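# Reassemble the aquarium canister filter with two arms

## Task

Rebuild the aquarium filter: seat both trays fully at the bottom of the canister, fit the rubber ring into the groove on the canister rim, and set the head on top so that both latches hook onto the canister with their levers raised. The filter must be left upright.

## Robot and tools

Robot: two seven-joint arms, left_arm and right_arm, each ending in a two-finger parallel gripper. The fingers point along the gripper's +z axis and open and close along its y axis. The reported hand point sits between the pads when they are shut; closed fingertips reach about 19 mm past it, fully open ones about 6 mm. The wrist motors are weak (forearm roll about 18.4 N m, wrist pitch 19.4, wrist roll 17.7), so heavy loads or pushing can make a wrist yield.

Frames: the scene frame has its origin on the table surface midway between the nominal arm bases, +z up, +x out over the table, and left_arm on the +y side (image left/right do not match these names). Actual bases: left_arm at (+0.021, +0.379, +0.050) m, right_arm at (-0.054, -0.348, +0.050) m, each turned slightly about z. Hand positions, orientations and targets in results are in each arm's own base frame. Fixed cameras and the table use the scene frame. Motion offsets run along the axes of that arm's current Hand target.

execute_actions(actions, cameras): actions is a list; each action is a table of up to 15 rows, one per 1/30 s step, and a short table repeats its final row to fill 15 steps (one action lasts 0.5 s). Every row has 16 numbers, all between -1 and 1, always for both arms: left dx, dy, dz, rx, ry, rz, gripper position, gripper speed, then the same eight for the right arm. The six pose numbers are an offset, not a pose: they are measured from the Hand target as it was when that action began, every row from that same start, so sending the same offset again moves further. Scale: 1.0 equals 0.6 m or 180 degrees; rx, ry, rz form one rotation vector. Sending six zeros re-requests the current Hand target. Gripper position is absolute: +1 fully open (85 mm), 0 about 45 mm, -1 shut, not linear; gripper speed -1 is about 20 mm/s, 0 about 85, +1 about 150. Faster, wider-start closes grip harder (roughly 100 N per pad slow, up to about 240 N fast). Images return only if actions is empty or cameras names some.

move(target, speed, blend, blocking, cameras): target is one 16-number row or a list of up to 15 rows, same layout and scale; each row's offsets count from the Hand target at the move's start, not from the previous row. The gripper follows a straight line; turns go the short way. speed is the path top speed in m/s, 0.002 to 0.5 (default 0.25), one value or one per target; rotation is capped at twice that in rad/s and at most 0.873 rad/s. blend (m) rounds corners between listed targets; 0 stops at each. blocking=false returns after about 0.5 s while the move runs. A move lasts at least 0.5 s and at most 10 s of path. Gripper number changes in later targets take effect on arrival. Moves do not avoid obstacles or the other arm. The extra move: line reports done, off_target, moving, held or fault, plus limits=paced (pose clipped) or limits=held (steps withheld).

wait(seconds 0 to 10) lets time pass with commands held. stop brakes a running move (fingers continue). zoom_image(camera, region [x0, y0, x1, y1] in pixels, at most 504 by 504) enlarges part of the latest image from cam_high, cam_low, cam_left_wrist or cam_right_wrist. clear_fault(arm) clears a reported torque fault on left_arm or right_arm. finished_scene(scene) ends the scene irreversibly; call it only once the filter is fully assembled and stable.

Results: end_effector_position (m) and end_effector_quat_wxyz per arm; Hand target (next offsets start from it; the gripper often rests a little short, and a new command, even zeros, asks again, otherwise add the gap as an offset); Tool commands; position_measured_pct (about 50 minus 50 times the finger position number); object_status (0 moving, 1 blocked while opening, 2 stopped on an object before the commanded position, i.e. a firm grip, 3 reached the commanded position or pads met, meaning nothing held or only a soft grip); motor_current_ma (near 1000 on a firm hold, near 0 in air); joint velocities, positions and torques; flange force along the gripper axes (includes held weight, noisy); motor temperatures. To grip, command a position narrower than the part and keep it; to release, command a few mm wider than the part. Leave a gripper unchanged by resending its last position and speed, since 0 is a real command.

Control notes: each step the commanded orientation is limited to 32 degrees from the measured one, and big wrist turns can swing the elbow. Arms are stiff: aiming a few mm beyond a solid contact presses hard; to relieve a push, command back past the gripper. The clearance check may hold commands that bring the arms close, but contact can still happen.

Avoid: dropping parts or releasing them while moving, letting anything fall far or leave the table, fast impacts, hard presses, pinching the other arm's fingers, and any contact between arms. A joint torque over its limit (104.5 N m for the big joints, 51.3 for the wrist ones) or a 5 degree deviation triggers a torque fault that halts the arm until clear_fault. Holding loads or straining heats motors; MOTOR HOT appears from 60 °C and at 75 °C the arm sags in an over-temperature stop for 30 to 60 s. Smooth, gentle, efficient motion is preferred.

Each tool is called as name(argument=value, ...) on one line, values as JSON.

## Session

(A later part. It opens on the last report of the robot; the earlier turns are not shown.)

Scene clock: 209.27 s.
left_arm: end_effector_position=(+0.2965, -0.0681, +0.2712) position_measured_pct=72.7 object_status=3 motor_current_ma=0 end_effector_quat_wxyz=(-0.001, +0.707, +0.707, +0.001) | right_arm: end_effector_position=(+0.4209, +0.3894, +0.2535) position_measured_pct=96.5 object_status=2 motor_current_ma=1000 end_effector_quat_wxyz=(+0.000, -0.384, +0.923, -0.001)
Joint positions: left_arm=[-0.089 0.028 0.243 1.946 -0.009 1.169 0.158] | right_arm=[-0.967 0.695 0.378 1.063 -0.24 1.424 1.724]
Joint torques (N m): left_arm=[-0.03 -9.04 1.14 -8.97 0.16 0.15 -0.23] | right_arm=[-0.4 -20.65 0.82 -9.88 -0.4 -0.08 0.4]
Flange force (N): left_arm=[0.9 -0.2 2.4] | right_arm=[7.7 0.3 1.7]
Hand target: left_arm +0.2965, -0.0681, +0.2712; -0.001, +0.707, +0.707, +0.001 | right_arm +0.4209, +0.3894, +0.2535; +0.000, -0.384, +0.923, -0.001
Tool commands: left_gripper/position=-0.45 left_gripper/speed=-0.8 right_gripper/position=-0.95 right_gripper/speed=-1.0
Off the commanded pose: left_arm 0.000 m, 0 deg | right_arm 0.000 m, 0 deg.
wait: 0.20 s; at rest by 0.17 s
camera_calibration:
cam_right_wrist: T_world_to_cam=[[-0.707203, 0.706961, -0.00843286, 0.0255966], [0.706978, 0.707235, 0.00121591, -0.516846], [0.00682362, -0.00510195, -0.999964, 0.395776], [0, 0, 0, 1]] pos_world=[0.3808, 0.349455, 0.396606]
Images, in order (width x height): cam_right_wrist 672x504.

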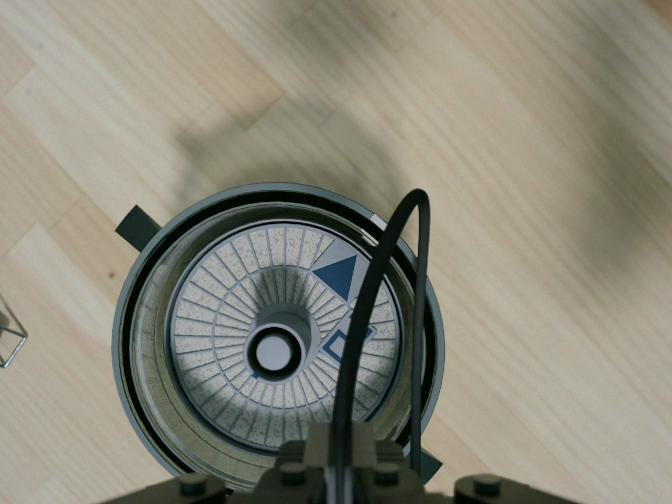

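move(target=[0,0,0,0,0,0,-0.45,-0.8,0,0,-0.007,0,0,0,-0.95,-1], speed=0.006, cameras=["cam_right_wrist"])

wait(seconds=0.2, cameras=["cam_right_wrist","cam_low"])

zoom_image(camera="cam_low", region=[100, 170, 200, 290])

Scene clock: 210.57 s.
left_arm: end_effector_position=(+0.2965, -0.0681, +0.2712) position_measured_pct=72.7 object_status=3 motor_current_ma=0 end_effector_quat_wxyz=(-0.001, +0.707, +0.707, +0.001) | right_arm: end_effector_position=(+0.4209, +0.3894, +0.2577) position_measured_pct=96.5 object_status=2 motor_current_ma=1000 end_effector_quat_wxyz=(+0.000, -0.384, +0.923, -0.001)
Joint positions: left_arm=[-0.089 0.028 0.243 1.946 -0.009 1.169 0.158] | right_arm=[-0.966 0.693 0.378 1.053 -0.24 1.436 1.723]
Joint torques (N m): left_arm=[-0.03 -9.08 1.11 -9.08 0.2 0.17 -0.22] | right_arm=[-0.4 -20.6 0.81 -10.34 -0.42 -0.22 0.39]
Flange force (N): left_arm=[0.9 -0.4 2.8] | right_arm=[9.8 0.4 2.5]
Hand target: left_arm +0.2965, -0.0681, +0.2712; -0.001, +0.707, +0.707, +0.001 | right_arm +0.4209, +0.3894, +0.2577; +0.000, -0.384, +0.923, -0.001
Off the commanded pose: left_arm 0.000 m, 0 deg | right_arm 0.000 m, 0 deg.
move: done
camera_calibration:
cam_right_wrist: T_world_to_cam=[[-0.707203, 0.706961, -0.00843286, 0.0255613], [0.706978, 0.707235, 0.00121591, -0.516922], [0.00682362, -0.00510195, -0.999964, 0.399976], [0, 0, 0, 1]] pos_world=[0.3808, 0.349555, 0.400806]
Images, in order (width x height): cam_right_wrist 672x504.

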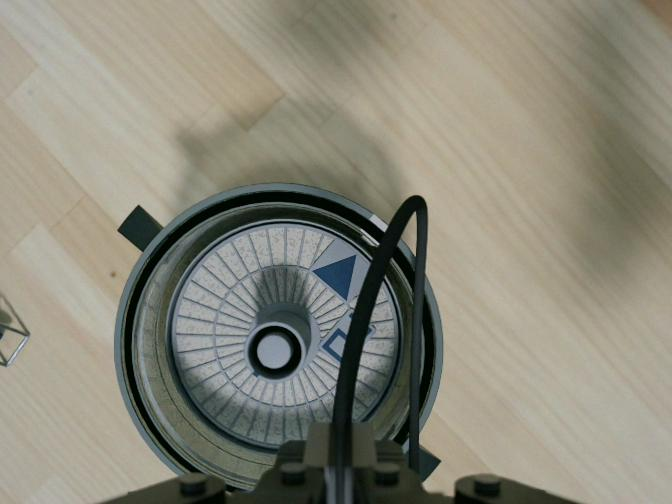

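Scene clock: 210.77 s.
left_arm: end_effector_position=(+0.2965, -0.0681, +0.2712) position_measured_pct=72.7 object_status=3 motor_current_ma=0 end_effector_quat_wxyz=(-0.001, +0.707, +0.707, +0.001) | right_arm: end_effector_position=(+0.4209, +0.3894, +0.2577) position_measured_pct=96.5 object_status=2 motor_current_ma=1000 end_effector_quat_wxyz=(+0.000, -0.384, +0.923, -0.001)
Joint positions: left_arm=[-0.089 0.028 0.243 1.946 -0.009 1.169 0.158] | right_arm=[-0.966 0.693 0.378 1.053 -0.24 1.436 1.723]
Joint torques (N m): left_arm=[0 -9.14 1.19 -9 0.17 0.14 -0.19] | right_arm=[-0.4 -20.65 0.81 -9.88 -0.39 -0.1 0.38]
Flange force (N): left_arm=[1.1 -0.1 2.6] | right_arm=[7.6 0.3 1.7]
Hand target: left_arm +0.2965, -0.0681, +0.2712; -0.001, +0.707, +0.707, +0.001 | right_arm +0.4209, +0.3894, +0.2577; +0.000, -0.384, +0.923, -0.001
Tool commands: left_gripper/position=-0.45 left_gripper/speed=-0.8 right_gripper/position=-0.95 right_gripper/speed=-1.0
Off the commanded pose: left_arm 0.000 m, 0 deg | right_arm 0.000 m, 0 deg.
wait: 0.20 s; at rest by 0.17 s
camera_calibration:
cam_right_wrist: T_world_to_cam=[[-0.707203, 0.706961, -0.00843286, 0.025632], [0.706978, 0.707235, 0.00121591, -0.516851], [0.00682362, -0.00510195, -0.999964, 0.399976], [0, 0, 0, 1]] pos_world=[0.3808, 0.349455, 0.400806]
Images, in order (width x height): cam_low 504x504, cam_right_wrist 672x504.

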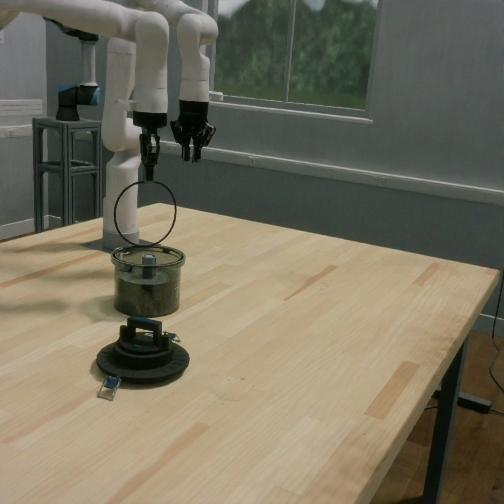

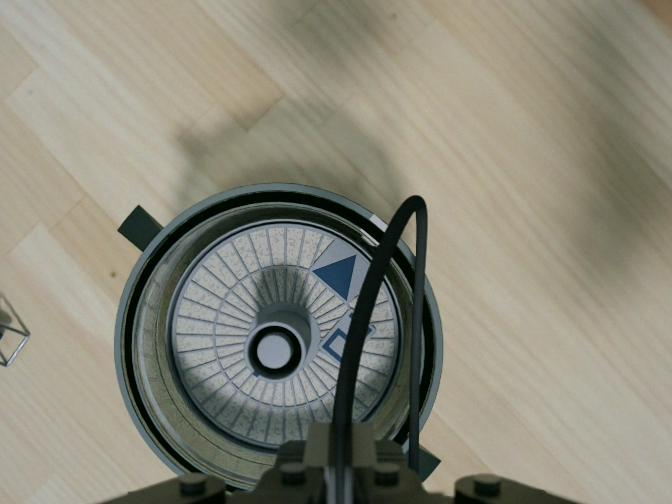

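Scaled by 4.200.

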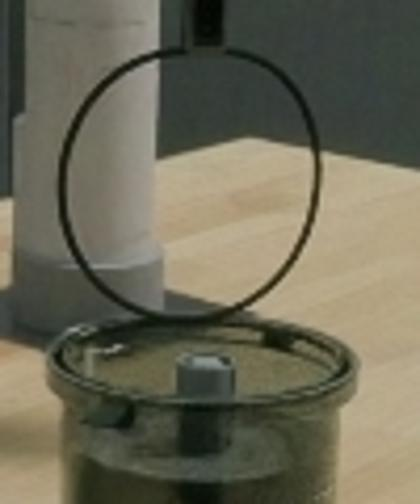

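move(target=[0,0,0,0,0,0,-0.45,-0.8,0,0,-0.01,0,0,0,-0.95,-1], speed=0.006, cameras=["cam_right_wrist"])

wait(seconds=0.25, cameras=["cam_right_wrist"])

wait(seconds=0.2, cameras=["cam_right_wrist"])

Scene clock: 212.63 s.
left_arm: end_effector_position=(+0.2965, -0.0681, +0.2712) position_measured_pct=72.7 object_status=3 motor_current_ma=0 end_effector_quat_wxyz=(-0.001, +0.707, +0.707, +0.001) | right_arm: end_effector_position=(+0.4209, +0.3894, +0.2637) position_measured_pct=96.5 object_status=2 motor_current_ma=1000 end_effector_quat_wxyz=(+0.000, -0.384, +0.923, -0.001)
Joint positions: left_arm=[-0.089 0.028 0.243 1.946 -0.009 1.169 0.158] | right_arm=[-0.965 0.691 0.379 1.038 -0.239 1.453 1.721]
Joint torques (N m): left_arm=[0.01 -9.03 1.04 -9.03 0.18 0.13 -0.22] | right_arm=[-0.38 -20.6 0.79 -9.53 -0.39 -0.26 0.41]
Flange force (N): left_arm=[0.9 -0.4 2.5] | right_arm=[5.5 0.3 0.4]
Hand target: left_arm +0.2965, -0.0681, +0.2712; -0.001, +0.707, +0.707, +0.001 | right_arm +0.4209, +0.3894, +0.2637; +0.000, -0.384, +0.923, -0.001
Off the commanded pose: left_arm 0.000 m, 0 deg | right_arm 0.000 m, 0 deg.
move: done
camera_calibration:
cam_right_wrist: T_world_to_cam=[[-0.707204, 0.70696, -0.00836217, 0.0255835], [0.706977, 0.707236, 0.00128663, -0.516958], [0.00682362, -0.00500195, -0.999964, 0.405941], [0, 0, 0, 1]] pos_world=[0.3808, 0.349555, 0.406806]
Images, in order (width x height): cam_right_wrist 672x504.

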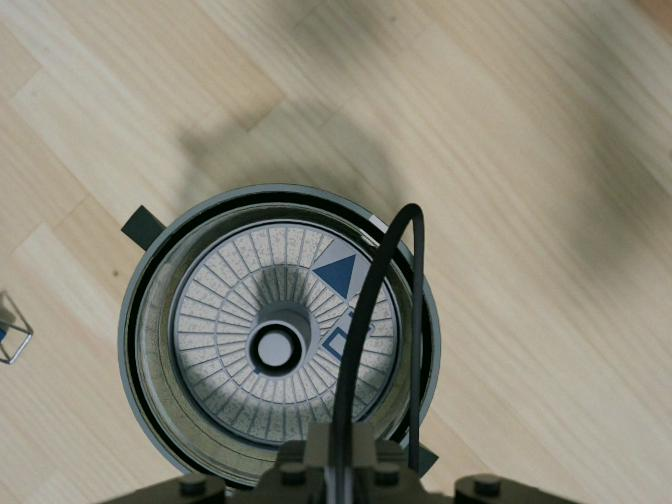

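Scene clock: 212.90 s.
left_arm: end_effector_position=(+0.2965, -0.0681, +0.2712) position_measured_pct=72.7 object_status=3 motor_current_ma=0 end_effector_quat_wxyz=(-0.001, +0.707, +0.707, +0.001) | right_arm: end_effector_position=(+0.4209, +0.3894, +0.2637) position_measured_pct=96.5 object_status=2 motor_current_ma=1000 end_effector_quat_wxyz=(+0.000, -0.384, +0.923, -0.001)
Joint positions: left_arm=[-0.089 0.028 0.243 1.946 -0.009 1.169 0.158] | right_arm=[-0.965 0.691 0.379 1.038 -0.239 1.453 1.721]
Joint torques (N m): left_arm=[-0.02 -9.15 1.13 -8.98 0.17 0.1 -0.25] | right_arm=[-0.39 -20.59 0.8 -9.92 -0.39 -0.12 0.4]
Flange force (N): left_arm=[0.8 0.0 2.4] | right_arm=[7.9 0.3 1.8]
Hand target: left_arm +0.2965, -0.0681, +0.2712; -0.001, +0.707, +0.707, +0.001 | right_arm +0.4209, +0.3894, +0.2637; +0.000, -0.384, +0.923, -0.001
Tool commands: left_gripper/position=-0.45 left_gripper/speed=-0.8 right_gripper/position=-0.95 right_gripper/speed=-1.0
Off the commanded pose: left_arm 0.000 m, 0 deg | right_arm 0.000 m, 0 deg.
wait: 0.27 s; at rest by 0.17 s
camera_calibration:
cam_right_wrist: T_world_to_cam=[[-0.707204, 0.70696, -0.00836217, 0.0255835], [0.706977, 0.707236, 0.00128663, -0.516958], [0.00682362, -0.00500195, -0.999964, 0.405941], [0, 0, 0, 1]] pos_world=[0.3808, 0.349555, 0.406806]
Images, in order (width x height): cam_right_wrist 672x504.

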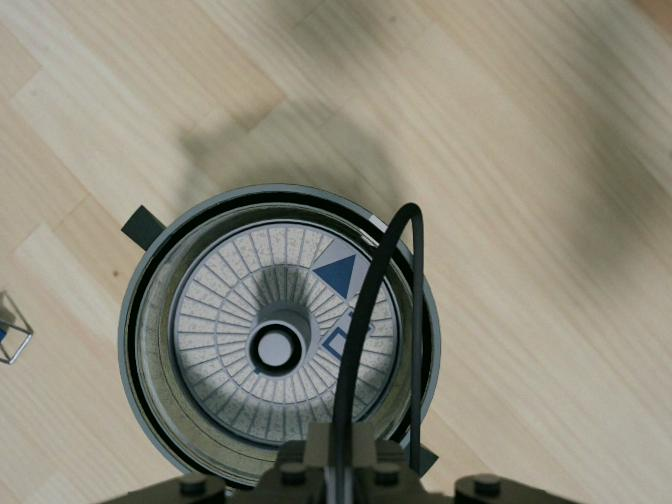

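Scene clock: 213.10 s.
left_arm: end_effector_position=(+0.2965, -0.0681, +0.2712) position_measured_pct=72.7 object_status=3 motor_current_ma=0 end_effector_quat_wxyz=(-0.001, +0.707, +0.707, +0.001) | right_arm: end_effector_position=(+0.4209, +0.3894, +0.2637) position_measured_pct=96.5 object_status=2 motor_current_ma=1000 end_effector_quat_wxyz=(+0.000, -0.384, +0.923, -0.001)
Joint positions: left_arm=[-0.089 0.028 0.243 1.946 -0.009 1.169 0.158] | right_arm=[-0.965 0.691 0.379 1.038 -0.239 1.453 1.721]
Joint torques (N m): left_arm=[0.06 -8.99 1.09 -8.96 0.16 0.1 -0.2] | right_arm=[-0.39 -20.6 0.81 -9.93 -0.4 -0.1 0.39]
Flange force (N): left_arm=[1.1 -0.3 2.2] | right_arm=[8.0 0.3 1.9]
Hand target: left_arm +0.2965, -0.0681, +0.2712; -0.001, +0.707, +0.707, +0.001 | right_arm +0.4209, +0.3894, +0.2637; +0.000, -0.384, +0.923, -0.001
Tool commands: left_gripper/position=-0.45 left_gripper/speed=-0.8 right_gripper/position=-0.95 right_gripper/speed=-1.0
Off the commanded pose: left_arm 0.000 m, 0 deg | right_arm 0.000 m, 0 deg.
wait: 0.20 s; at rest by 0.17 s
camera_calibration:
cam_right_wrist: T_world_to_cam=[[-0.707204, 0.70696, -0.00836217, 0.0255835], [0.706977, 0.707236, 0.00128663, -0.516958], [0.00682362, -0.00500195, -0.999964, 0.405941], [0, 0, 0, 1]] pos_world=[0.3808, 0.349555, 0.406806]
Images, in order (width x height): cam_right_wrist 672x504.

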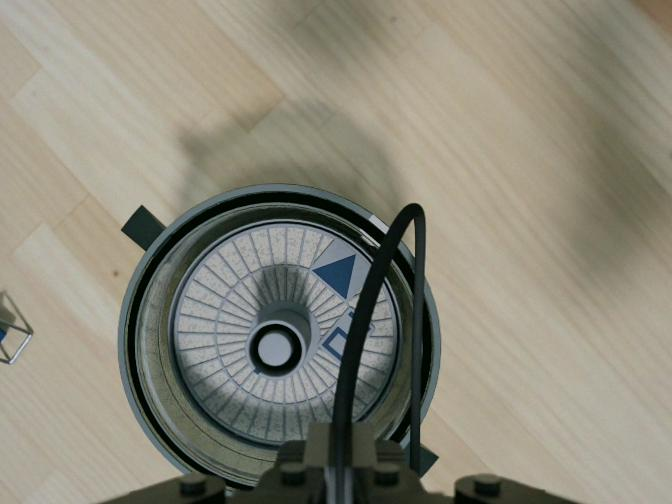

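move(target=[0,0,0,0,0,0,-0.45,-0.8,0.004,0.0155,0.005,0,0,0,-0.95,-1], speed=0.008, cameras=["cam_right_wrist"])

wait(seconds=0.25, cameras=["cam_right_wrist"])

Scene clock: 215.80 s.
left_arm: end_effector_position=(+0.2965, -0.0681, +0.2712) position_measured_pct=72.7 object_status=3 motor_current_ma=0 end_effector_quat_wxyz=(-0.001, +0.707, +0.707, +0.001) | right_arm: end_effector_position=(+0.4126, +0.3942, +0.2607) position_measured_pct=96.5 object_status=2 motor_current_ma=1000 end_effector_quat_wxyz=(+0.000, -0.384, +0.923, -0.001)
Joint positions: left_arm=[-0.089 0.028 0.243 1.946 -0.009 1.169 0.158] | right_arm=[-0.984 0.685 0.379 1.059 -0.238 1.438 1.707]
Joint torques (N m): left_arm=[-0.05 -9.03 1.08 -9.05 0.18 0.14 -0.2] | right_arm=[-0.56 -20.38 0.82 -9.75 -0.38 -0.06 0.35]
Flange force (N): left_arm=[0.9 -0.4 2.6] | right_arm=[7.2 -0.2 1.5]
Hand target: left_arm +0.2965, -0.0681, +0.2712; -0.001, +0.707, +0.707, +0.001 | right_arm +0.4126, +0.3942, +0.2607; +0.000, -0.384, +0.923, -0.001
Off the commanded pose: left_arm 0.000 m, 0 deg | right_arm 0.000 m, 0 deg.
move: done
camera_calibration:
cam_right_wrist: T_world_to_cam=[[-0.707203, 0.706961, -0.00843286, 0.0163234], [0.706978, 0.707235, 0.00121591, -0.514453], [0.00682362, -0.00510195, -0.999964, 0.403057], [0, 0, 0, 1]] pos_world=[0.3725, 0.354355, 0.403806]
Images, in order (width x height): cam_right_wrist 672x504.

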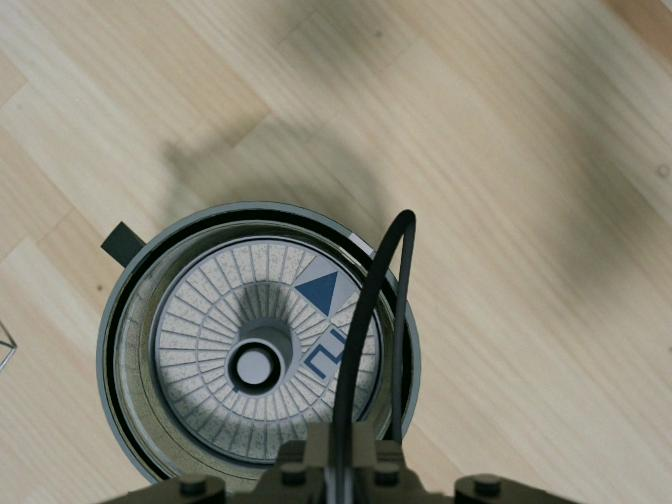

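Scene clock: 216.07 s.
left_arm: end_effector_position=(+0.2965, -0.0681, +0.2712) position_measured_pct=72.7 object_status=3 motor_current_ma=0 end_effector_quat_wxyz=(-0.001, +0.707, +0.707, +0.001) | right_arm: end_effector_position=(+0.4126, +0.3942, +0.2607) position_measured_pct=96.5 object_status=2 motor_current_ma=1000 end_effector_quat_wxyz=(+0.000, -0.384, +0.923, -0.001)
Joint positions: left_arm=[-0.089 0.028 0.243 1.946 -0.009 1.169 0.158] | right_arm=[-0.984 0.685 0.379 1.059 -0.238 1.438 1.707]
Joint torques (N m): left_arm=[-0.02 -9.08 1 -9.02 0.12 0.15 -0.21] | right_arm=[-0.39 -20.44 0.77 -9.88 -0.41 -0.04 0.39]
Flange force (N): left_arm=[0.8 -0.3 2.6] | right_arm=[7.9 0.2 1.9]
Hand target: left_arm +0.2965, -0.0681, +0.2712; -0.001, +0.707, +0.707, +0.001 | right_arm +0.4126, +0.3942, +0.2607; +0.000, -0.384, +0.923, -0.001
Tool commands: left_gripper/position=-0.45 left_gripper/speed=-0.8 right_gripper/position=-0.95 right_gripper/speed=-1.0
Off the commanded pose: left_arm 0.000 m, 0 deg | right_arm 0.000 m, 0 deg.
wait: 0.27 s; at rest by 0.17 s
camera_calibration:
cam_right_wrist: T_world_to_cam=[[-0.707204, 0.70696, -0.00836217, 0.0162952], [0.706977, 0.707236, 0.00128663, -0.514481], [0.00682362, -0.00500195, -0.999964, 0.403022], [0, 0, 0, 1]] pos_world=[0.3725, 0.354355, 0.403806]
Images, in order (width x height): cam_right_wrist 672x504.

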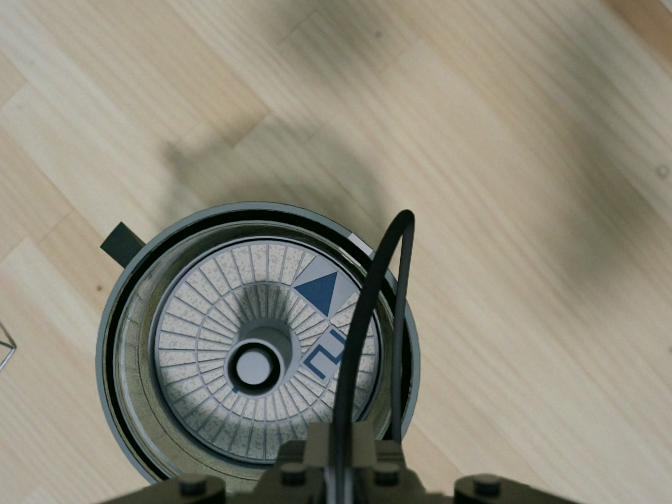

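move(target=[[0,0,0,0,0,0,-0.45,-0.8,0,0.009,0,0,0,0,-0.95,-1],[0,0,0,0,0,0,-0.45,-0.8,0,0.009,0.022,0,0,0,-0.95,-1]], speed=0.008, cameras=["cam_right_wrist"])

wait(seconds=0.25, cameras=["cam_right_wrist","cam_low"])

zoom_image(camera="cam_right_wrist", region=[320, 180, 480, 490])

zoom_image(camera="cam_low", region=[100, 170, 200, 290])

Scene clock: 219.37 s.
left_arm: end_effector_position=(+0.2965, -0.0681, +0.2712) position_measured_pct=72.7 object_status=3 motor_current_ma=0 end_effector_quat_wxyz=(-0.001, +0.707, +0.707, +0.001) | right_arm: end_effector_position=(+0.4088, +0.3980, +0.2475) position_measured_pct=96.5 object_status=2 motor_current_ma=1000 end_effector_quat_wxyz=(+0.000, -0.384, +0.923, -0.001)
Joint positions: left_arm=[-0.089 0.028 0.243 1.946 -0.009 1.169 0.158] | right_arm=[-0.996 0.69 0.376 1.091 -0.239 1.401 1.701]
Joint torques (N m): left_arm=[0.08 -9.04 1.23 -9.09 0.24 0.15 -0.2] | right_arm=[-0.44 -20.5 0.85 -10.1 -0.42 -0.03 0.41]
Flange force (N): left_arm=[1.4 -0.5 2.7] | right_arm=[9.0 0.1 2.3]
Hand target: left_arm +0.2965, -0.0681, +0.2712; -0.001, +0.707, +0.707, +0.001 | right_arm +0.4088, +0.3980, +0.2475; +0.000, -0.384, +0.923, -0.001
Off the commanded pose: left_arm 0.000 m, 0 deg | right_arm 0.000 m, 0 deg.
move: done
camera_calibration:
cam_right_wrist: T_world_to_cam=[[-0.707204, 0.70696, -0.00836217, 0.0107411], [0.706977, 0.707236, 0.00128663, -0.514395], [0.00682362, -0.00500195, -0.999964, 0.389968], [0, 0, 0, 1]] pos_world=[0.3686, 0.358155, 0.390706]
Images, in order (width x height): cam_right_wrist 672x504.

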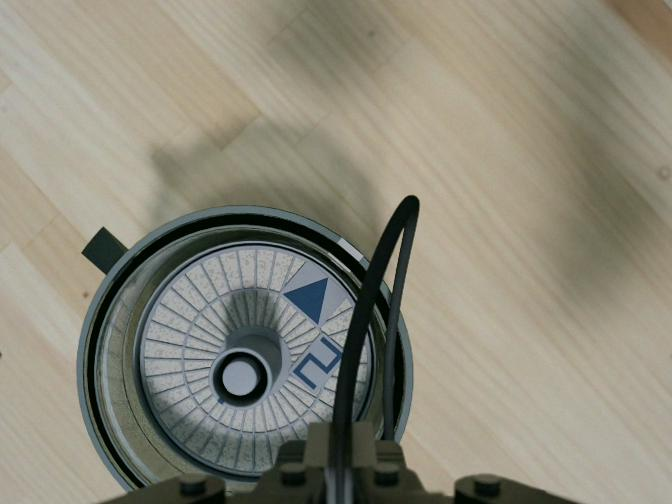

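Scene clock: 219.63 s.
left_arm: end_effector_position=(+0.2965, -0.0681, +0.2712) position_measured_pct=72.7 object_status=3 motor_current_ma=0 end_effector_quat_wxyz=(-0.001, +0.707, +0.707, +0.001) | right_arm: end_effector_position=(+0.4087, +0.3980, +0.2475) position_measured_pct=96.5 object_status=2 motor_current_ma=1000 end_effector_quat_wxyz=(+0.000, -0.384, +0.923, -0.001)
Joint positions: left_arm=[-0.089 0.028 0.243 1.946 -0.009 1.169 0.158] | right_arm=[-0.996 0.69 0.376 1.091 -0.239 1.401 1.701]
Joint torques (N m): left_arm=[0.01 -9.03 1.09 -9.1 0.2 0.15 -0.21] | right_arm=[-0.43 -20.39 0.81 -9.76 -0.38 -0.03 0.41]
Flange force (N): left_arm=[1.0 -0.5 2.8] | right_arm=[7.6 0.1 1.4]
Hand target: left_arm +0.2965, -0.0681, +0.2712; -0.001, +0.707, +0.707, +0.001 | right_arm +0.4087, +0.3980, +0.2475; +0.000, -0.384, +0.923, -0.001
Tool commands: left_gripper/position=-0.45 left_gripper/speed=-0.8 right_gripper/position=-0.95 right_gripper/speed=-1.0
Off the commanded pose: left_arm 0.000 m, 0 deg | right_arm 0.000 m, 0 deg.
wait: 0.27 s; at rest by 0.17 s
camera_calibration:
cam_right_wrist: T_world_to_cam=[[-0.707203, 0.706961, -0.00843286, 0.0107675], [0.706978, 0.707235, 0.00121591, -0.514367], [0.00682362, -0.00510195, -0.999964, 0.389904], [0, 0, 0, 1]] pos_world=[0.3686, 0.358155, 0.390606]
Images, in order (width x height): cam_low 504x504, cam_right_wrist 672x504.

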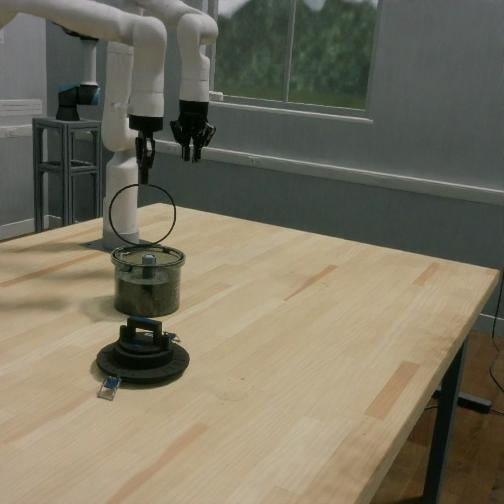

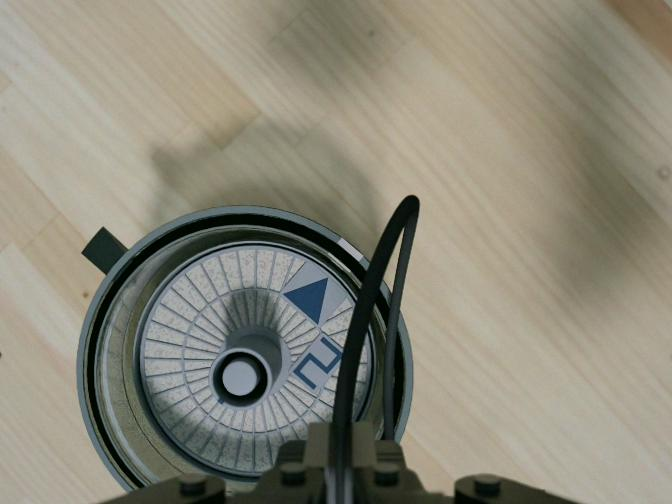

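Scaled by 1.626.

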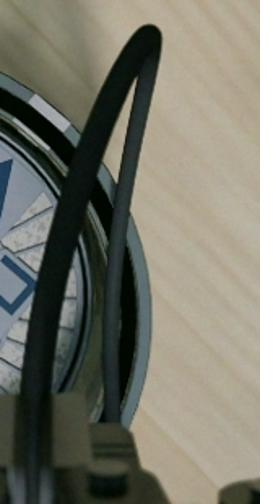

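Scaled by 4.200.

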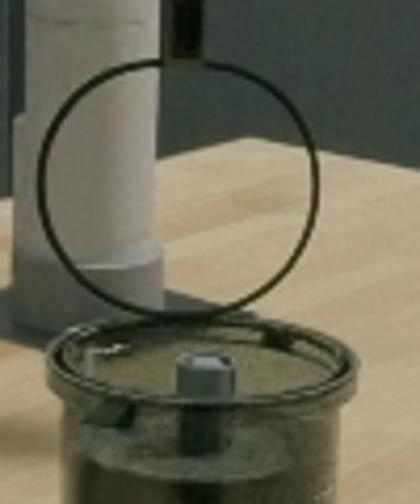

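move(target=[[0,0,0,0,0,0,-0.45,-0.8,0,0,-0.012,0,0,0,-0.95,-1],[0,0,0,0,0,0,-0.45,-0.8,0,0.01,-0.012,0,0,0,-0.95,-1],[0,0,0,0,0,0,-0.45,-0.8,0,0.01,-0.004,0,0,0,-0.95,-1]], speed=0.008)

wait(seconds=0.5, cameras=["cam_right_wrist"])

zoom_image(camera="cam_right_wrist", region=[320, 180, 480, 490])

wait(seconds=0.2, cameras=["cam_right_wrist"])

Scene clock: 223.30 s.
left_arm: end_effector_position=(+0.2965, -0.0681, +0.2712) position_measured_pct=72.7 object_status=3 motor_current_ma=0 end_effector_quat_wxyz=(-0.001, +0.707, +0.707, +0.001) | right_arm: end_effector_position=(+0.4045, +0.4023, +0.2499) position_measured_pct=96.5 object_status=2 motor_current_ma=1000 end_effector_quat_wxyz=(+0.000, -0.384, +0.923, -0.001)
Joint positions: left_arm=[-0.089 0.028 0.243 1.946 -0.009 1.169 0.158] | right_arm=[-1.006 0.689 0.377 1.086 -0.238 1.407 1.69]
Joint torques (N m): left_arm=[0.02 -8.97 1.06 -8.96 0.14 0.13 -0.23] | right_arm=[-0.45 -20.41 0.78 -9.76 -0.41 -0.07 0.4]
Flange force (N): left_arm=[0.9 -0.4 2.3] | right_arm=[7.4 -0.1 1.3]
Hand target: left_arm +0.2965, -0.0681, +0.2712; -0.001, +0.707, +0.707, +0.001 | right_arm +0.4045, +0.4023, +0.2499; +0.000, -0.384, +0.923, -0.001
Off the commanded pose: left_arm 0.000 m, 0 deg | right_arm 0.000 m, 0 deg.
move: done

Scene clock: 223.80 s.
left_arm: end_effector_position=(+0.2965, -0.0681, +0.2712) position_measured_pct=72.7 object_status=3 motor_current_ma=0 end_effector_quat_wxyz=(-0.001, +0.707, +0.707, +0.001) | right_arm: end_effector_position=(+0.4045, +0.4023, +0.2499) position_measured_pct=96.5 object_status=2 motor_current_ma=1000 end_effector_quat_wxyz=(+0.000, -0.384, +0.923, -0.001)
Joint positions: left_arm=[-0.089 0.028 0.243 1.946 -0.009 1.169 0.158] | right_arm=[-1.006 0.689 0.377 1.086 -0.238 1.407 1.69]
Joint torques (N m): left_arm=[0.03 -8.98 1.18 -9.09 0.12 0.12 -0.23] | right_arm=[-0.42 -20.43 0.82 -9.8 -0.41 -0.05 0.4]
Flange force (N): left_arm=[1.2 -0.7 2.6] | right_arm=[7.6 0.0 1.5]
Hand target: left_arm +0.2965, -0.0681, +0.2712; -0.001, +0.707, +0.707, +0.001 | right_arm +0.4045, +0.4023, +0.2499; +0.000, -0.384, +0.923, -0.001
Tool commands: left_gripper/position=-0.45 left_gripper/speed=-0.8 right_gripper/position=-0.95 right_gripper/speed=-1.0
Off the commanded pose: left_arm 0.000 m, 0 deg | right_arm 0.000 m, 0 deg.
wait: 0.50 s; at rest by 0.17 s
camera_calibration:
cam_right_wrist: T_world_to_cam=[[-0.707203, 0.706961, -0.00843286, 0.00484829], [0.706978, 0.707235, 0.00121591, -0.514371], [0.00682362, -0.00510195, -0.999964, 0.392354], [0, 0, 0, 1]] pos_world=[0.3644, 0.362355, 0.393006]
Images, in order (width x height): cam_right_wrist 672x504.

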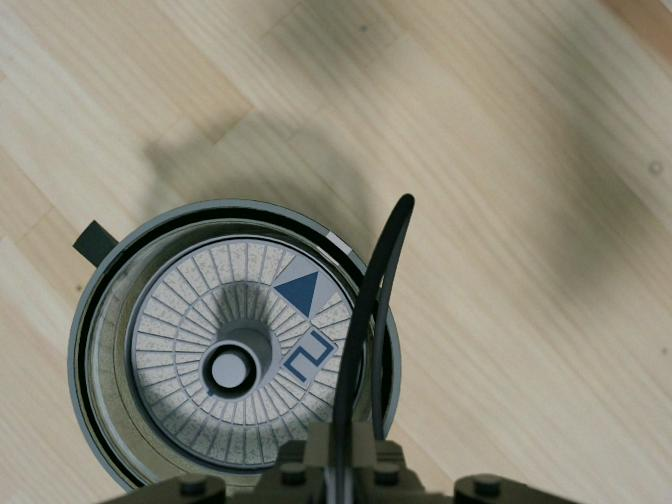

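Scaled by 1.626.

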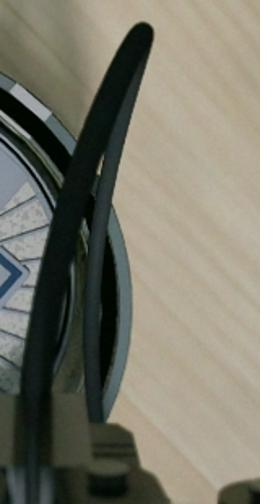

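Scene clock: 224.00 s.
left_arm: end_effector_position=(+0.2965, -0.0681, +0.2712) position_measured_pct=72.7 object_status=3 motor_current_ma=0 end_effector_quat_wxyz=(-0.001, +0.707, +0.707, +0.001) | right_arm: end_effector_position=(+0.4045, +0.4023, +0.2499) position_measured_pct=96.5 object_status=2 motor_current_ma=1000 end_effector_quat_wxyz=(+0.000, -0.384, +0.923, -0.001)
Joint positions: left_arm=[-0.089 0.028 0.243 1.946 -0.009 1.169 0.158] | right_arm=[-1.006 0.689 0.377 1.086 -0.238 1.407 1.69]
Joint torques (N m): left_arm=[-0.03 -9.06 1.12 -9.09 0.13 0.17 -0.18] | right_arm=[-0.4 -20.43 0.83 -9.81 -0.41 -0.07 0.42]
Flange force (N): left_arm=[1.1 -0.5 2.8] | right_arm=[7.6 0.0 1.5]
Hand target: left_arm +0.2965, -0.0681, +0.2712; -0.001, +0.707, +0.707, +0.001 | right_arm +0.4045, +0.4023, +0.2499; +0.000, -0.384, +0.923, -0.001
Tool commands: left_gripper/position=-0.45 left_gripper/speed=-0.8 right_gripper/position=-0.95 right_gripper/speed=-1.0
Off the commanded pose: left_arm 0.000 m, 0 deg | right_arm 0.000 m, 0 deg.
wait: 0.20 s; at rest by 0.17 s
camera_calibration:
cam_right_wrist: T_world_to_cam=[[-0.707203, 0.706961, -0.00843286, 0.00484829], [0.706978, 0.707235, 0.00121591, -0.514371], [0.00682362, -0.00510195, -0.999964, 0.392354], [0, 0, 0, 1]] pos_world=[0.3644, 0.362355, 0.393006]
Images, in order (width x height): cam_right_wrist 672x504.

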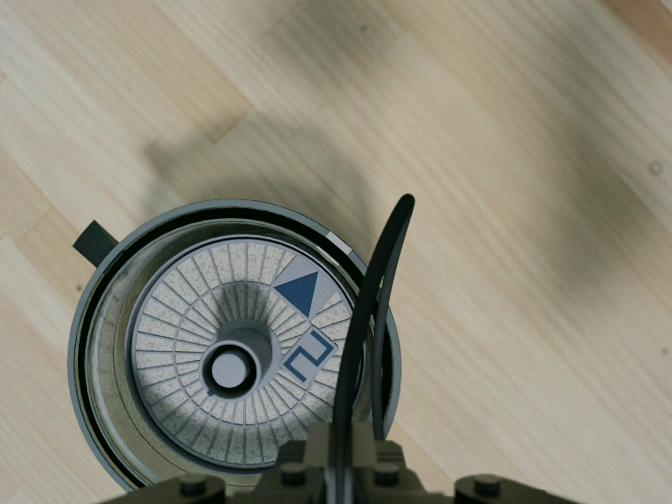

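move(target=[[0,0,0,0,0,0,-0.45,-0.8,0,0,-0.013,0,0,0,-0.95,-1],[0,0,0,0,0,0,-0.45,-0.8,0,0.006,-0.013,0,0,0,-0.95,-1]], speed=0.008)

wait(seconds=0.5, cameras=["cam_right_wrist","cam_low"])

zoom_image(camera="cam_right_wrist", region=[320, 180, 480, 490])

zoom_image(camera="cam_low", region=[100, 170, 200, 290])

wait(seconds=0.2, cameras=["cam_right_wrist"])

Scene clock: 226.37 s.
left_arm: end_effector_position=(+0.2965, -0.0681, +0.2712) position_measured_pct=72.7 object_status=3 motor_current_ma=0 end_effector_quat_wxyz=(-0.001, +0.707, +0.707, +0.001) | right_arm: end_effector_position=(+0.4020, +0.4047, +0.2577) position_measured_pct=96.5 object_status=2 motor_current_ma=1000 end_effector_quat_wxyz=(+0.000, -0.384, +0.923, -0.001)
Joint positions: left_arm=[-0.089 0.028 0.243 1.946 -0.009 1.169 0.158] | right_arm=[-1.011 0.685 0.378 1.067 -0.237 1.429 1.681]
Joint torques (N m): left_arm=[0 -9.01 1.09 -9.04 0.18 0.11 -0.2] | right_arm=[-0.22 -20.49 0.83 -9.94 -0.41 -0.08 0.46]
Flange force (N): left_arm=[1.0 -0.5 2.5] | right_arm=[8.1 0.4 1.9]
Hand target: left_arm +0.2965, -0.0681, +0.2712; -0.001, +0.707, +0.707, +0.001 | right_arm +0.4019, +0.4048, +0.2577; +0.000, -0.384, +0.923, -0.001
Off the commanded pose: left_arm 0.000 m, 0 deg | right_arm 0.000 m, 0 deg.
move: done

Scene clock: 226.87 s.
left_arm: end_effector_position=(+0.2965, -0.0681, +0.2712) position_measured_pct=72.7 object_status=3 motor_current_ma=0 end_effector_quat_wxyz=(-0.001, +0.707, +0.707, +0.001) | right_arm: end_effector_position=(+0.4019, +0.4048, +0.2577) position_measured_pct=96.5 object_status=2 motor_current_ma=1000 end_effector_quat_wxyz=(+0.000, -0.384, +0.923, -0.001)
Joint positions: left_arm=[-0.089 0.028 0.243 1.946 -0.009 1.169 0.158] | right_arm=[-1.011 0.685 0.378 1.067 -0.237 1.429 1.681]
Joint torques (N m): left_arm=[0.02 -9.1 1.23 -9.08 0.17 0.11 -0.18] | right_arm=[-0.37 -20.46 0.79 -9.94 -0.42 -0.09 0.39]
Flange force (N): left_arm=[1.4 -0.4 2.6] | right_arm=[8.0 0.0 1.8]
Hand target: left_arm +0.2965, -0.0681, +0.2712; -0.001, +0.707, +0.707, +0.001 | right_arm +0.4019, +0.4048, +0.2577; +0.000, -0.384, +0.923, -0.001
Tool commands: left_gripper/position=-0.45 left_gripper/speed=-0.8 right_gripper/position=-0.95 right_gripper/speed=-1.0
Off the commanded pose: left_arm 0.000 m, 0 deg | right_arm 0.000 m, 0 deg.
wait: 0.50 s; at rest by 0.17 s
camera_calibration:
cam_right_wrist: T_world_to_cam=[[-0.707203, 0.706961, -0.00843286, 0.00123724], [0.706978, 0.707235, 0.00121591, -0.514381], [0.00682362, -0.00510195, -0.999964, 0.400184], [0, 0, 0, 1]] pos_world=[0.3618, 0.364955, 0.400806]
Images, in order (width x height): cam_low 504x504, cam_right_wrist 672x504.

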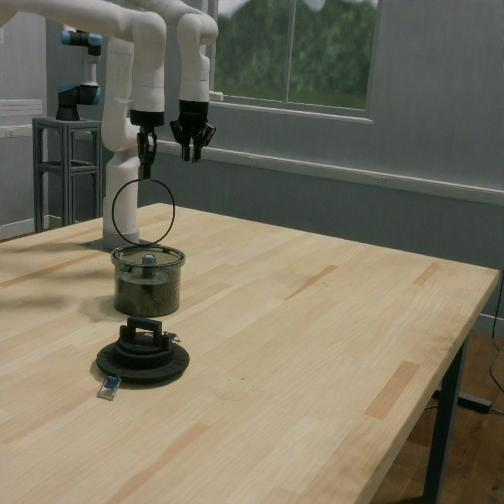

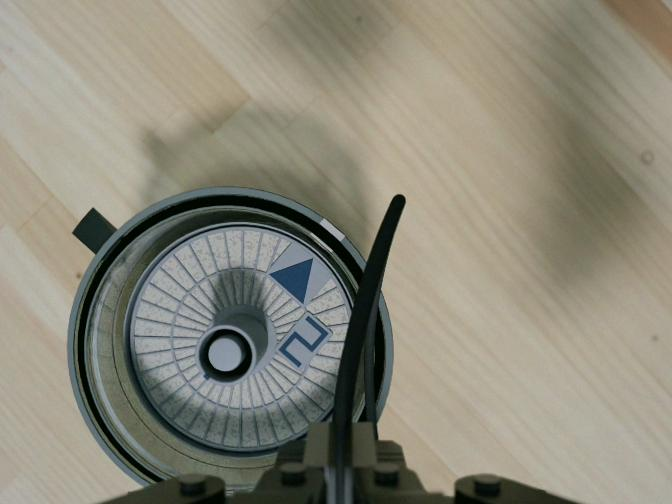

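Scaled by 1.626.

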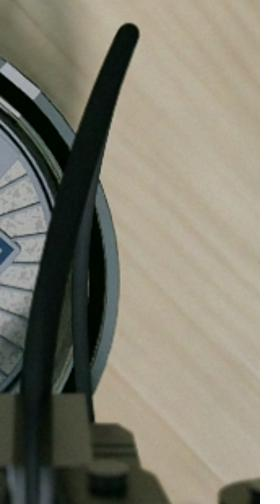

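Scaled by 4.200.

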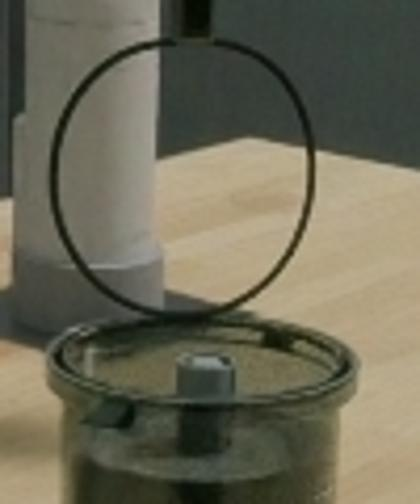

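Scene clock: 227.07 s.
left_arm: end_effector_position=(+0.2965, -0.0681, +0.2712) position_measured_pct=72.7 object_status=3 motor_current_ma=0 end_effector_quat_wxyz=(-0.001, +0.707, +0.707, +0.001) | right_arm: end_effector_position=(+0.4019, +0.4048, +0.2577) position_measured_pct=96.5 object_status=2 motor_current_ma=1000 end_effector_quat_wxyz=(+0.000, -0.384, +0.923, -0.001)
Joint positions: left_arm=[-0.089 0.028 0.243 1.946 -0.009 1.169 0.158] | right_arm=[-1.011 0.685 0.378 1.067 -0.237 1.429 1.681]
Joint torques (N m): left_arm=[-0.02 -9.11 1.06 -9.04 0.16 0.18 -0.22] | right_arm=[-0.39 -20.48 0.79 -9.88 -0.41 -0.09 0.4]
Flange force (N): left_arm=[0.8 -0.2 2.8] | right_arm=[7.7 0.0 1.7]
Hand target: left_arm +0.2965, -0.0681, +0.2712; -0.001, +0.707, +0.707, +0.001 | right_arm +0.4019, +0.4048, +0.2577; +0.000, -0.384, +0.923, -0.001
Tool commands: left_gripper/position=-0.45 left_gripper/speed=-0.8 right_gripper/position=-0.95 right_gripper/speed=-1.0
Off the commanded pose: left_arm 0.000 m, 0 deg | right_arm 0.000 m, 0 deg.
wait: 0.20 s; at rest by 0.17 s
camera_calibration:
cam_right_wrist: T_world_to_cam=[[-0.707203, 0.706961, -0.00843286, 0.00123724], [0.706978, 0.707235, 0.00121591, -0.514381], [0.00682362, -0.00510195, -0.999964, 0.400184], [0, 0, 0, 1]] pos_world=[0.3618, 0.364955, 0.400806]
Images, in order (width x height): cam_right_wrist 672x504.

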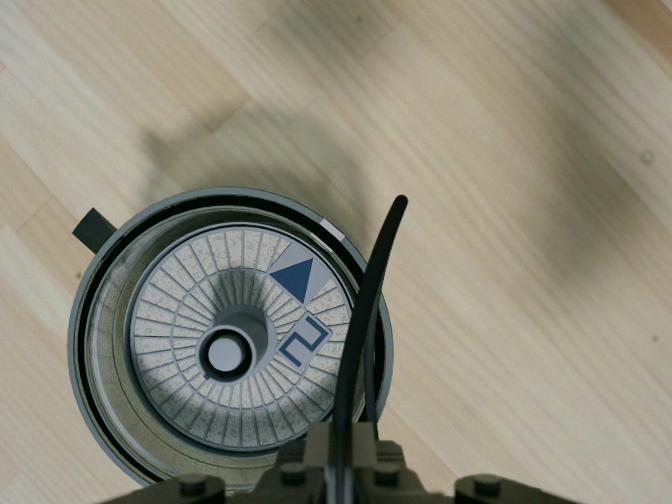

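move(target=[[0,0,0,0,0,0,-0.45,-0.8,0,0.0095,0,0,0,0,-0.95,-1],[0,0,0,0,0,0,-0.45,-0.8,0,0.0095,0.012,0,0,0,-0.95,-1]], speed=0.008)

wait(seconds=0.5, cameras=["cam_right_wrist","cam_low"])

zoom_image(camera="cam_right_wrist", region=[320, 180, 480, 490])

zoom_image(camera="cam_low", region=[100, 170, 200, 290])

Scene clock: 229.93 s.
left_arm: end_effector_position=(+0.2965, -0.0681, +0.2712) position_measured_pct=72.7 object_status=3 motor_current_ma=0 end_effector_quat_wxyz=(-0.001, +0.707, +0.707, +0.001) | right_arm: end_effector_position=(+0.3979, +0.4088, +0.2505) position_measured_pct=96.5 object_status=2 motor_current_ma=1000 end_effector_quat_wxyz=(+0.000, -0.384, +0.923, -0.001)
Joint positions: left_arm=[-0.089 0.028 0.243 1.946 -0.009 1.169 0.158] | right_arm=[-1.022 0.689 0.376 1.084 -0.238 1.409 1.673]
Joint torques (N m): left_arm=[0.01 -9.06 1.1 -9.03 0.14 0.14 -0.2] | right_arm=[-0.41 -20.37 0.79 -9.64 -0.42 -0.25 0.41]
Flange force (N): left_arm=[1.0 -0.4 2.6] | right_arm=[6.5 -0.1 0.5]
Hand target: left_arm +0.2965, -0.0681, +0.2712; -0.001, +0.707, +0.707, +0.001 | right_arm +0.3979, +0.4088, +0.2505; +0.000, -0.384, +0.923, -0.001
Off the commanded pose: left_arm 0.000 m, 0 deg | right_arm 0.000 m, 0 deg.
move: done

Scene clock: 230.43 s.
left_arm: end_effector_position=(+0.2965, -0.0681, +0.2712) position_measured_pct=72.7 object_status=3 motor_current_ma=0 end_effector_quat_wxyz=(-0.001, +0.707, +0.707, +0.001) | right_arm: end_effector_position=(+0.3979, +0.4088, +0.2505) position_measured_pct=96.5 object_status=2 motor_current_ma=1000 end_effector_quat_wxyz=(+0.000, -0.384, +0.923, -0.001)
Joint positions: left_arm=[-0.089 0.028 0.243 1.946 -0.009 1.169 0.158] | right_arm=[-1.022 0.689 0.376 1.085 -0.238 1.409 1.673]
Joint torques (N m): left_arm=[0.01 -9.2 0.98 -9.06 0.16 0.13 -0.28] | right_arm=[-0.42 -20.43 0.79 -9.8 -0.4 -0.01 0.41]
Flange force (N): left_arm=[0.5 0.0 2.8] | right_arm=[7.6 -0.1 1.6]
Hand target: left_arm +0.2965, -0.0681, +0.2712; -0.001, +0.707, +0.707, +0.001 | right_arm +0.3979, +0.4088, +0.2505; +0.000, -0.384, +0.923, -0.001
Tool commands: left_gripper/position=-0.45 left_gripper/speed=-0.8 right_gripper/position=-0.95 right_gripper/speed=-1.0
Off the commanded pose: left_arm 0.000 m, 0 deg | right_arm 0.000 m, 0 deg.
wait: 0.50 s; at rest by 0.17 s
camera_calibration:
cam_right_wrist: T_world_to_cam=[[-0.707203, 0.706961, -0.00843286, -0.00448012], [0.706978, 0.707235, 0.00121591, -0.514373], [0.00682362, -0.00510195, -0.999964, 0.393032], [0, 0, 0, 1]] pos_world=[0.3578, 0.368955, 0.393606]
Images, in order (width x height): cam_low 504x504, cam_right_wrist 672x504.

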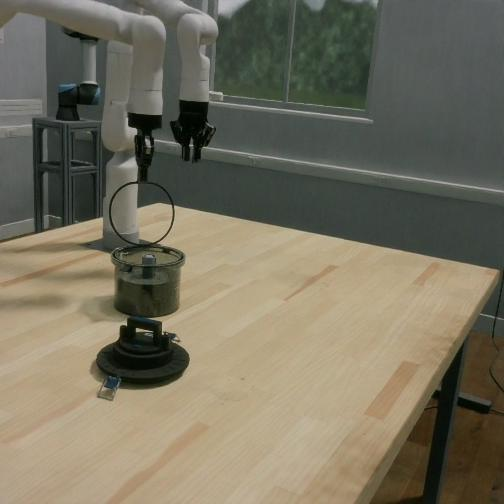

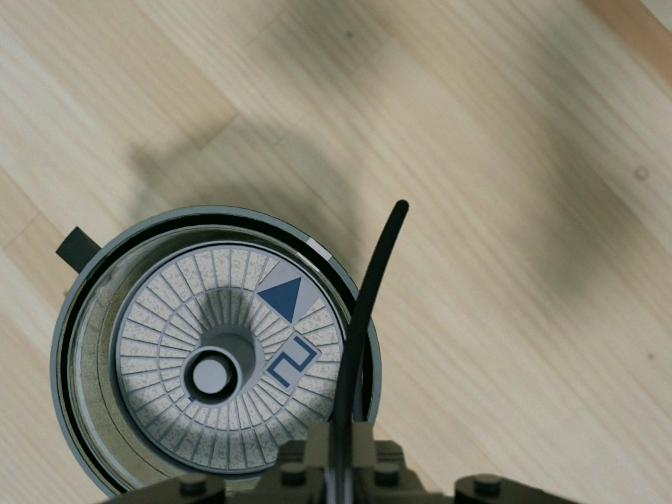

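Scaled by 1.626.

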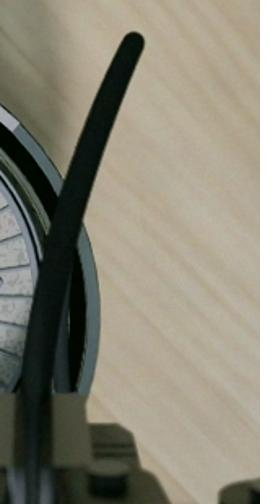

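Scaled by 4.200.

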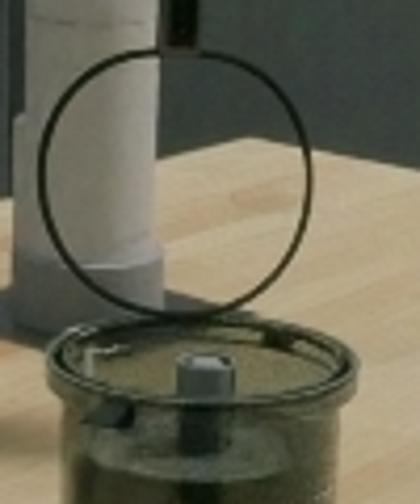

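move(target=[0,0,0,0,0,0,-0.45,-0.8,0,0.009,-0.001,0,0,0,-0.95,-1], speed=0.006)

wait(seconds=0.5, cameras=["cam_right_wrist","cam_low","cam_high"])

zoom_image(camera="cam_right_wrist", region=[320, 180, 480, 490])

zoom_image(camera="cam_low", region=[100, 220, 200, 290])

zoom_image(camera="cam_high", region=[170, 130, 260, 230])

Scene clock: 232.20 s.
left_arm: end_effector_position=(+0.2965, -0.0681, +0.2712) position_measured_pct=72.7 object_status=3 motor_current_ma=0 end_effector_quat_wxyz=(-0.001, +0.707, +0.707, +0.001) | right_arm: end_effector_position=(+0.3941, +0.4126, +0.2510) position_measured_pct=96.5 object_status=2 motor_current_ma=1000 end_effector_quat_wxyz=(+0.000, -0.384, +0.923, -0.001)
Joint positions: left_arm=[-0.089 0.028 0.243 1.946 -0.009 1.169 0.158] | right_arm=[-1.031 0.689 0.376 1.083 -0.238 1.411 1.663]
Joint torques (N m): left_arm=[-0.05 -9.1 1.06 -8.95 0.21 0.12 -0.17] | right_arm=[-0.41 -20.43 0.81 -9.8 -0.4 -0.04 0.54]
Flange force (N): left_arm=[0.9 0.0 2.3] | right_arm=[7.6 0.1 1.5]
Hand target: left_arm +0.2965, -0.0681, +0.2712; -0.001, +0.707, +0.707, +0.001 | right_arm +0.3941, +0.4126, +0.2511; +0.000, -0.384, +0.923, -0.001
Off the commanded pose: left_arm 0.000 m, 0 deg | right_arm 0.000 m, 0 deg.
move: done

Scene clock: 232.70 s.
left_arm: end_effector_position=(+0.2965, -0.0681, +0.2712) position_measured_pct=72.7 object_status=3 motor_current_ma=0 end_effector_quat_wxyz=(-0.001, +0.707, +0.707, +0.001) | right_arm: end_effector_position=(+0.3941, +0.4126, +0.2511) position_measured_pct=96.5 object_status=2 motor_current_ma=1000 end_effector_quat_wxyz=(+0.000, -0.384, +0.923, -0.001)
Joint positions: left_arm=[-0.089 0.028 0.243 1.946 -0.009 1.169 0.158] | right_arm=[-1.031 0.689 0.376 1.083 -0.238 1.411 1.663]
Joint torques (N m): left_arm=[0.03 -9.07 1.09 -9.07 0.17 0.13 -0.23] | right_arm=[-0.42 -20.41 0.8 -9.79 -0.39 -0.04 0.41]
Flange force (N): left_arm=[1.0 -0.4 2.7] | right_arm=[7.6 -0.2 1.5]
Hand target: left_arm +0.2965, -0.0681, +0.2712; -0.001, +0.707, +0.707, +0.001 | right_arm +0.3941, +0.4126, +0.2511; +0.000, -0.384, +0.923, -0.001
Tool commands: left_gripper/position=-0.45 left_gripper/speed=-0.8 right_gripper/position=-0.95 right_gripper/speed=-1.0
Off the commanded pose: left_arm 0.000 m, 0 deg | right_arm 0.000 m, 0 deg.
wait: 0.50 s; at rest by 0.17 s
camera_calibration:
cam_right_wrist: T_world_to_cam=[[-0.707203, 0.706961, -0.00843286, -0.00984889], [0.706978, 0.707235, 0.00121591, -0.514375], [0.00682362, -0.00510195, -0.999964, 0.393678], [0, 0, 0, 1]] pos_world=[0.354, 0.372755, 0.394206]
Images, in order (width x height): cam_high 504x504, cam_low 504x504, cam_right_wrist 672x504.

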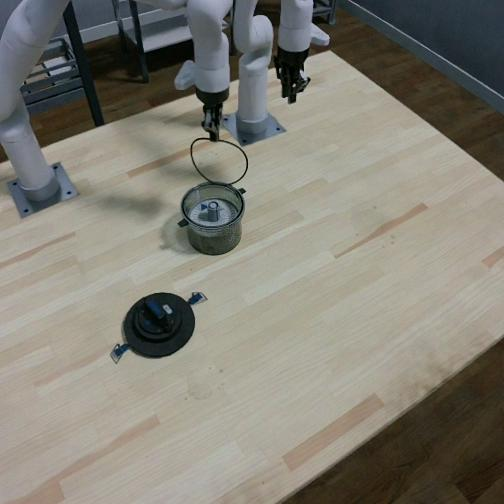

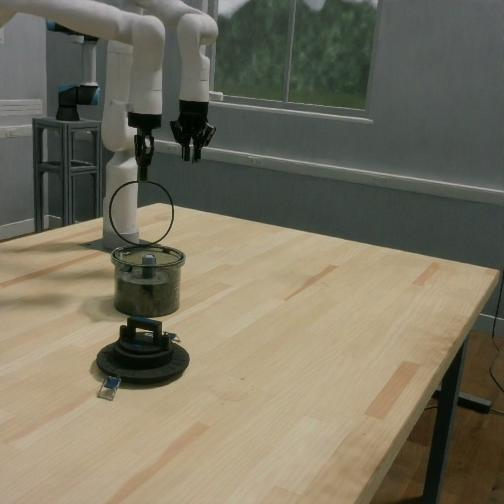

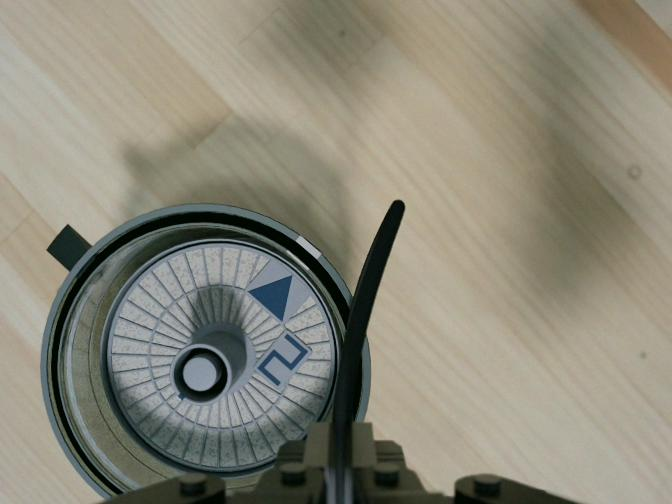

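Scaled by 1.626.

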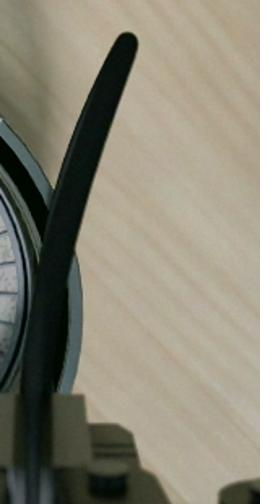

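Scaled by 5.040.

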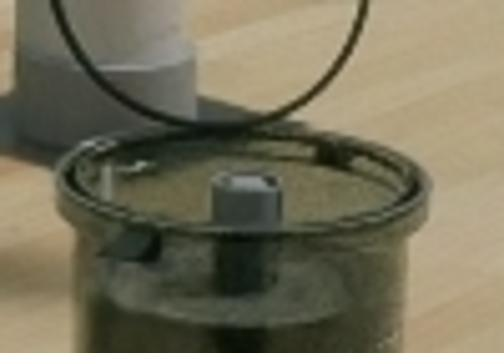

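Scaled by 5.040.

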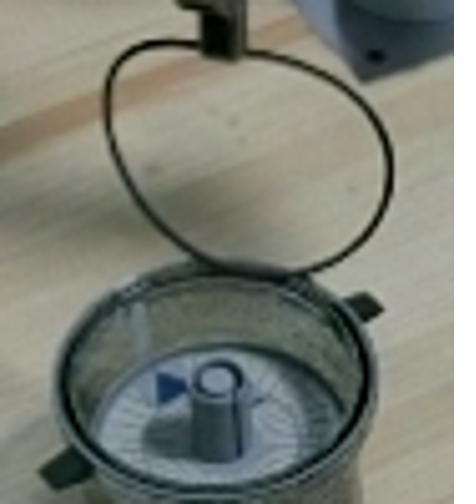

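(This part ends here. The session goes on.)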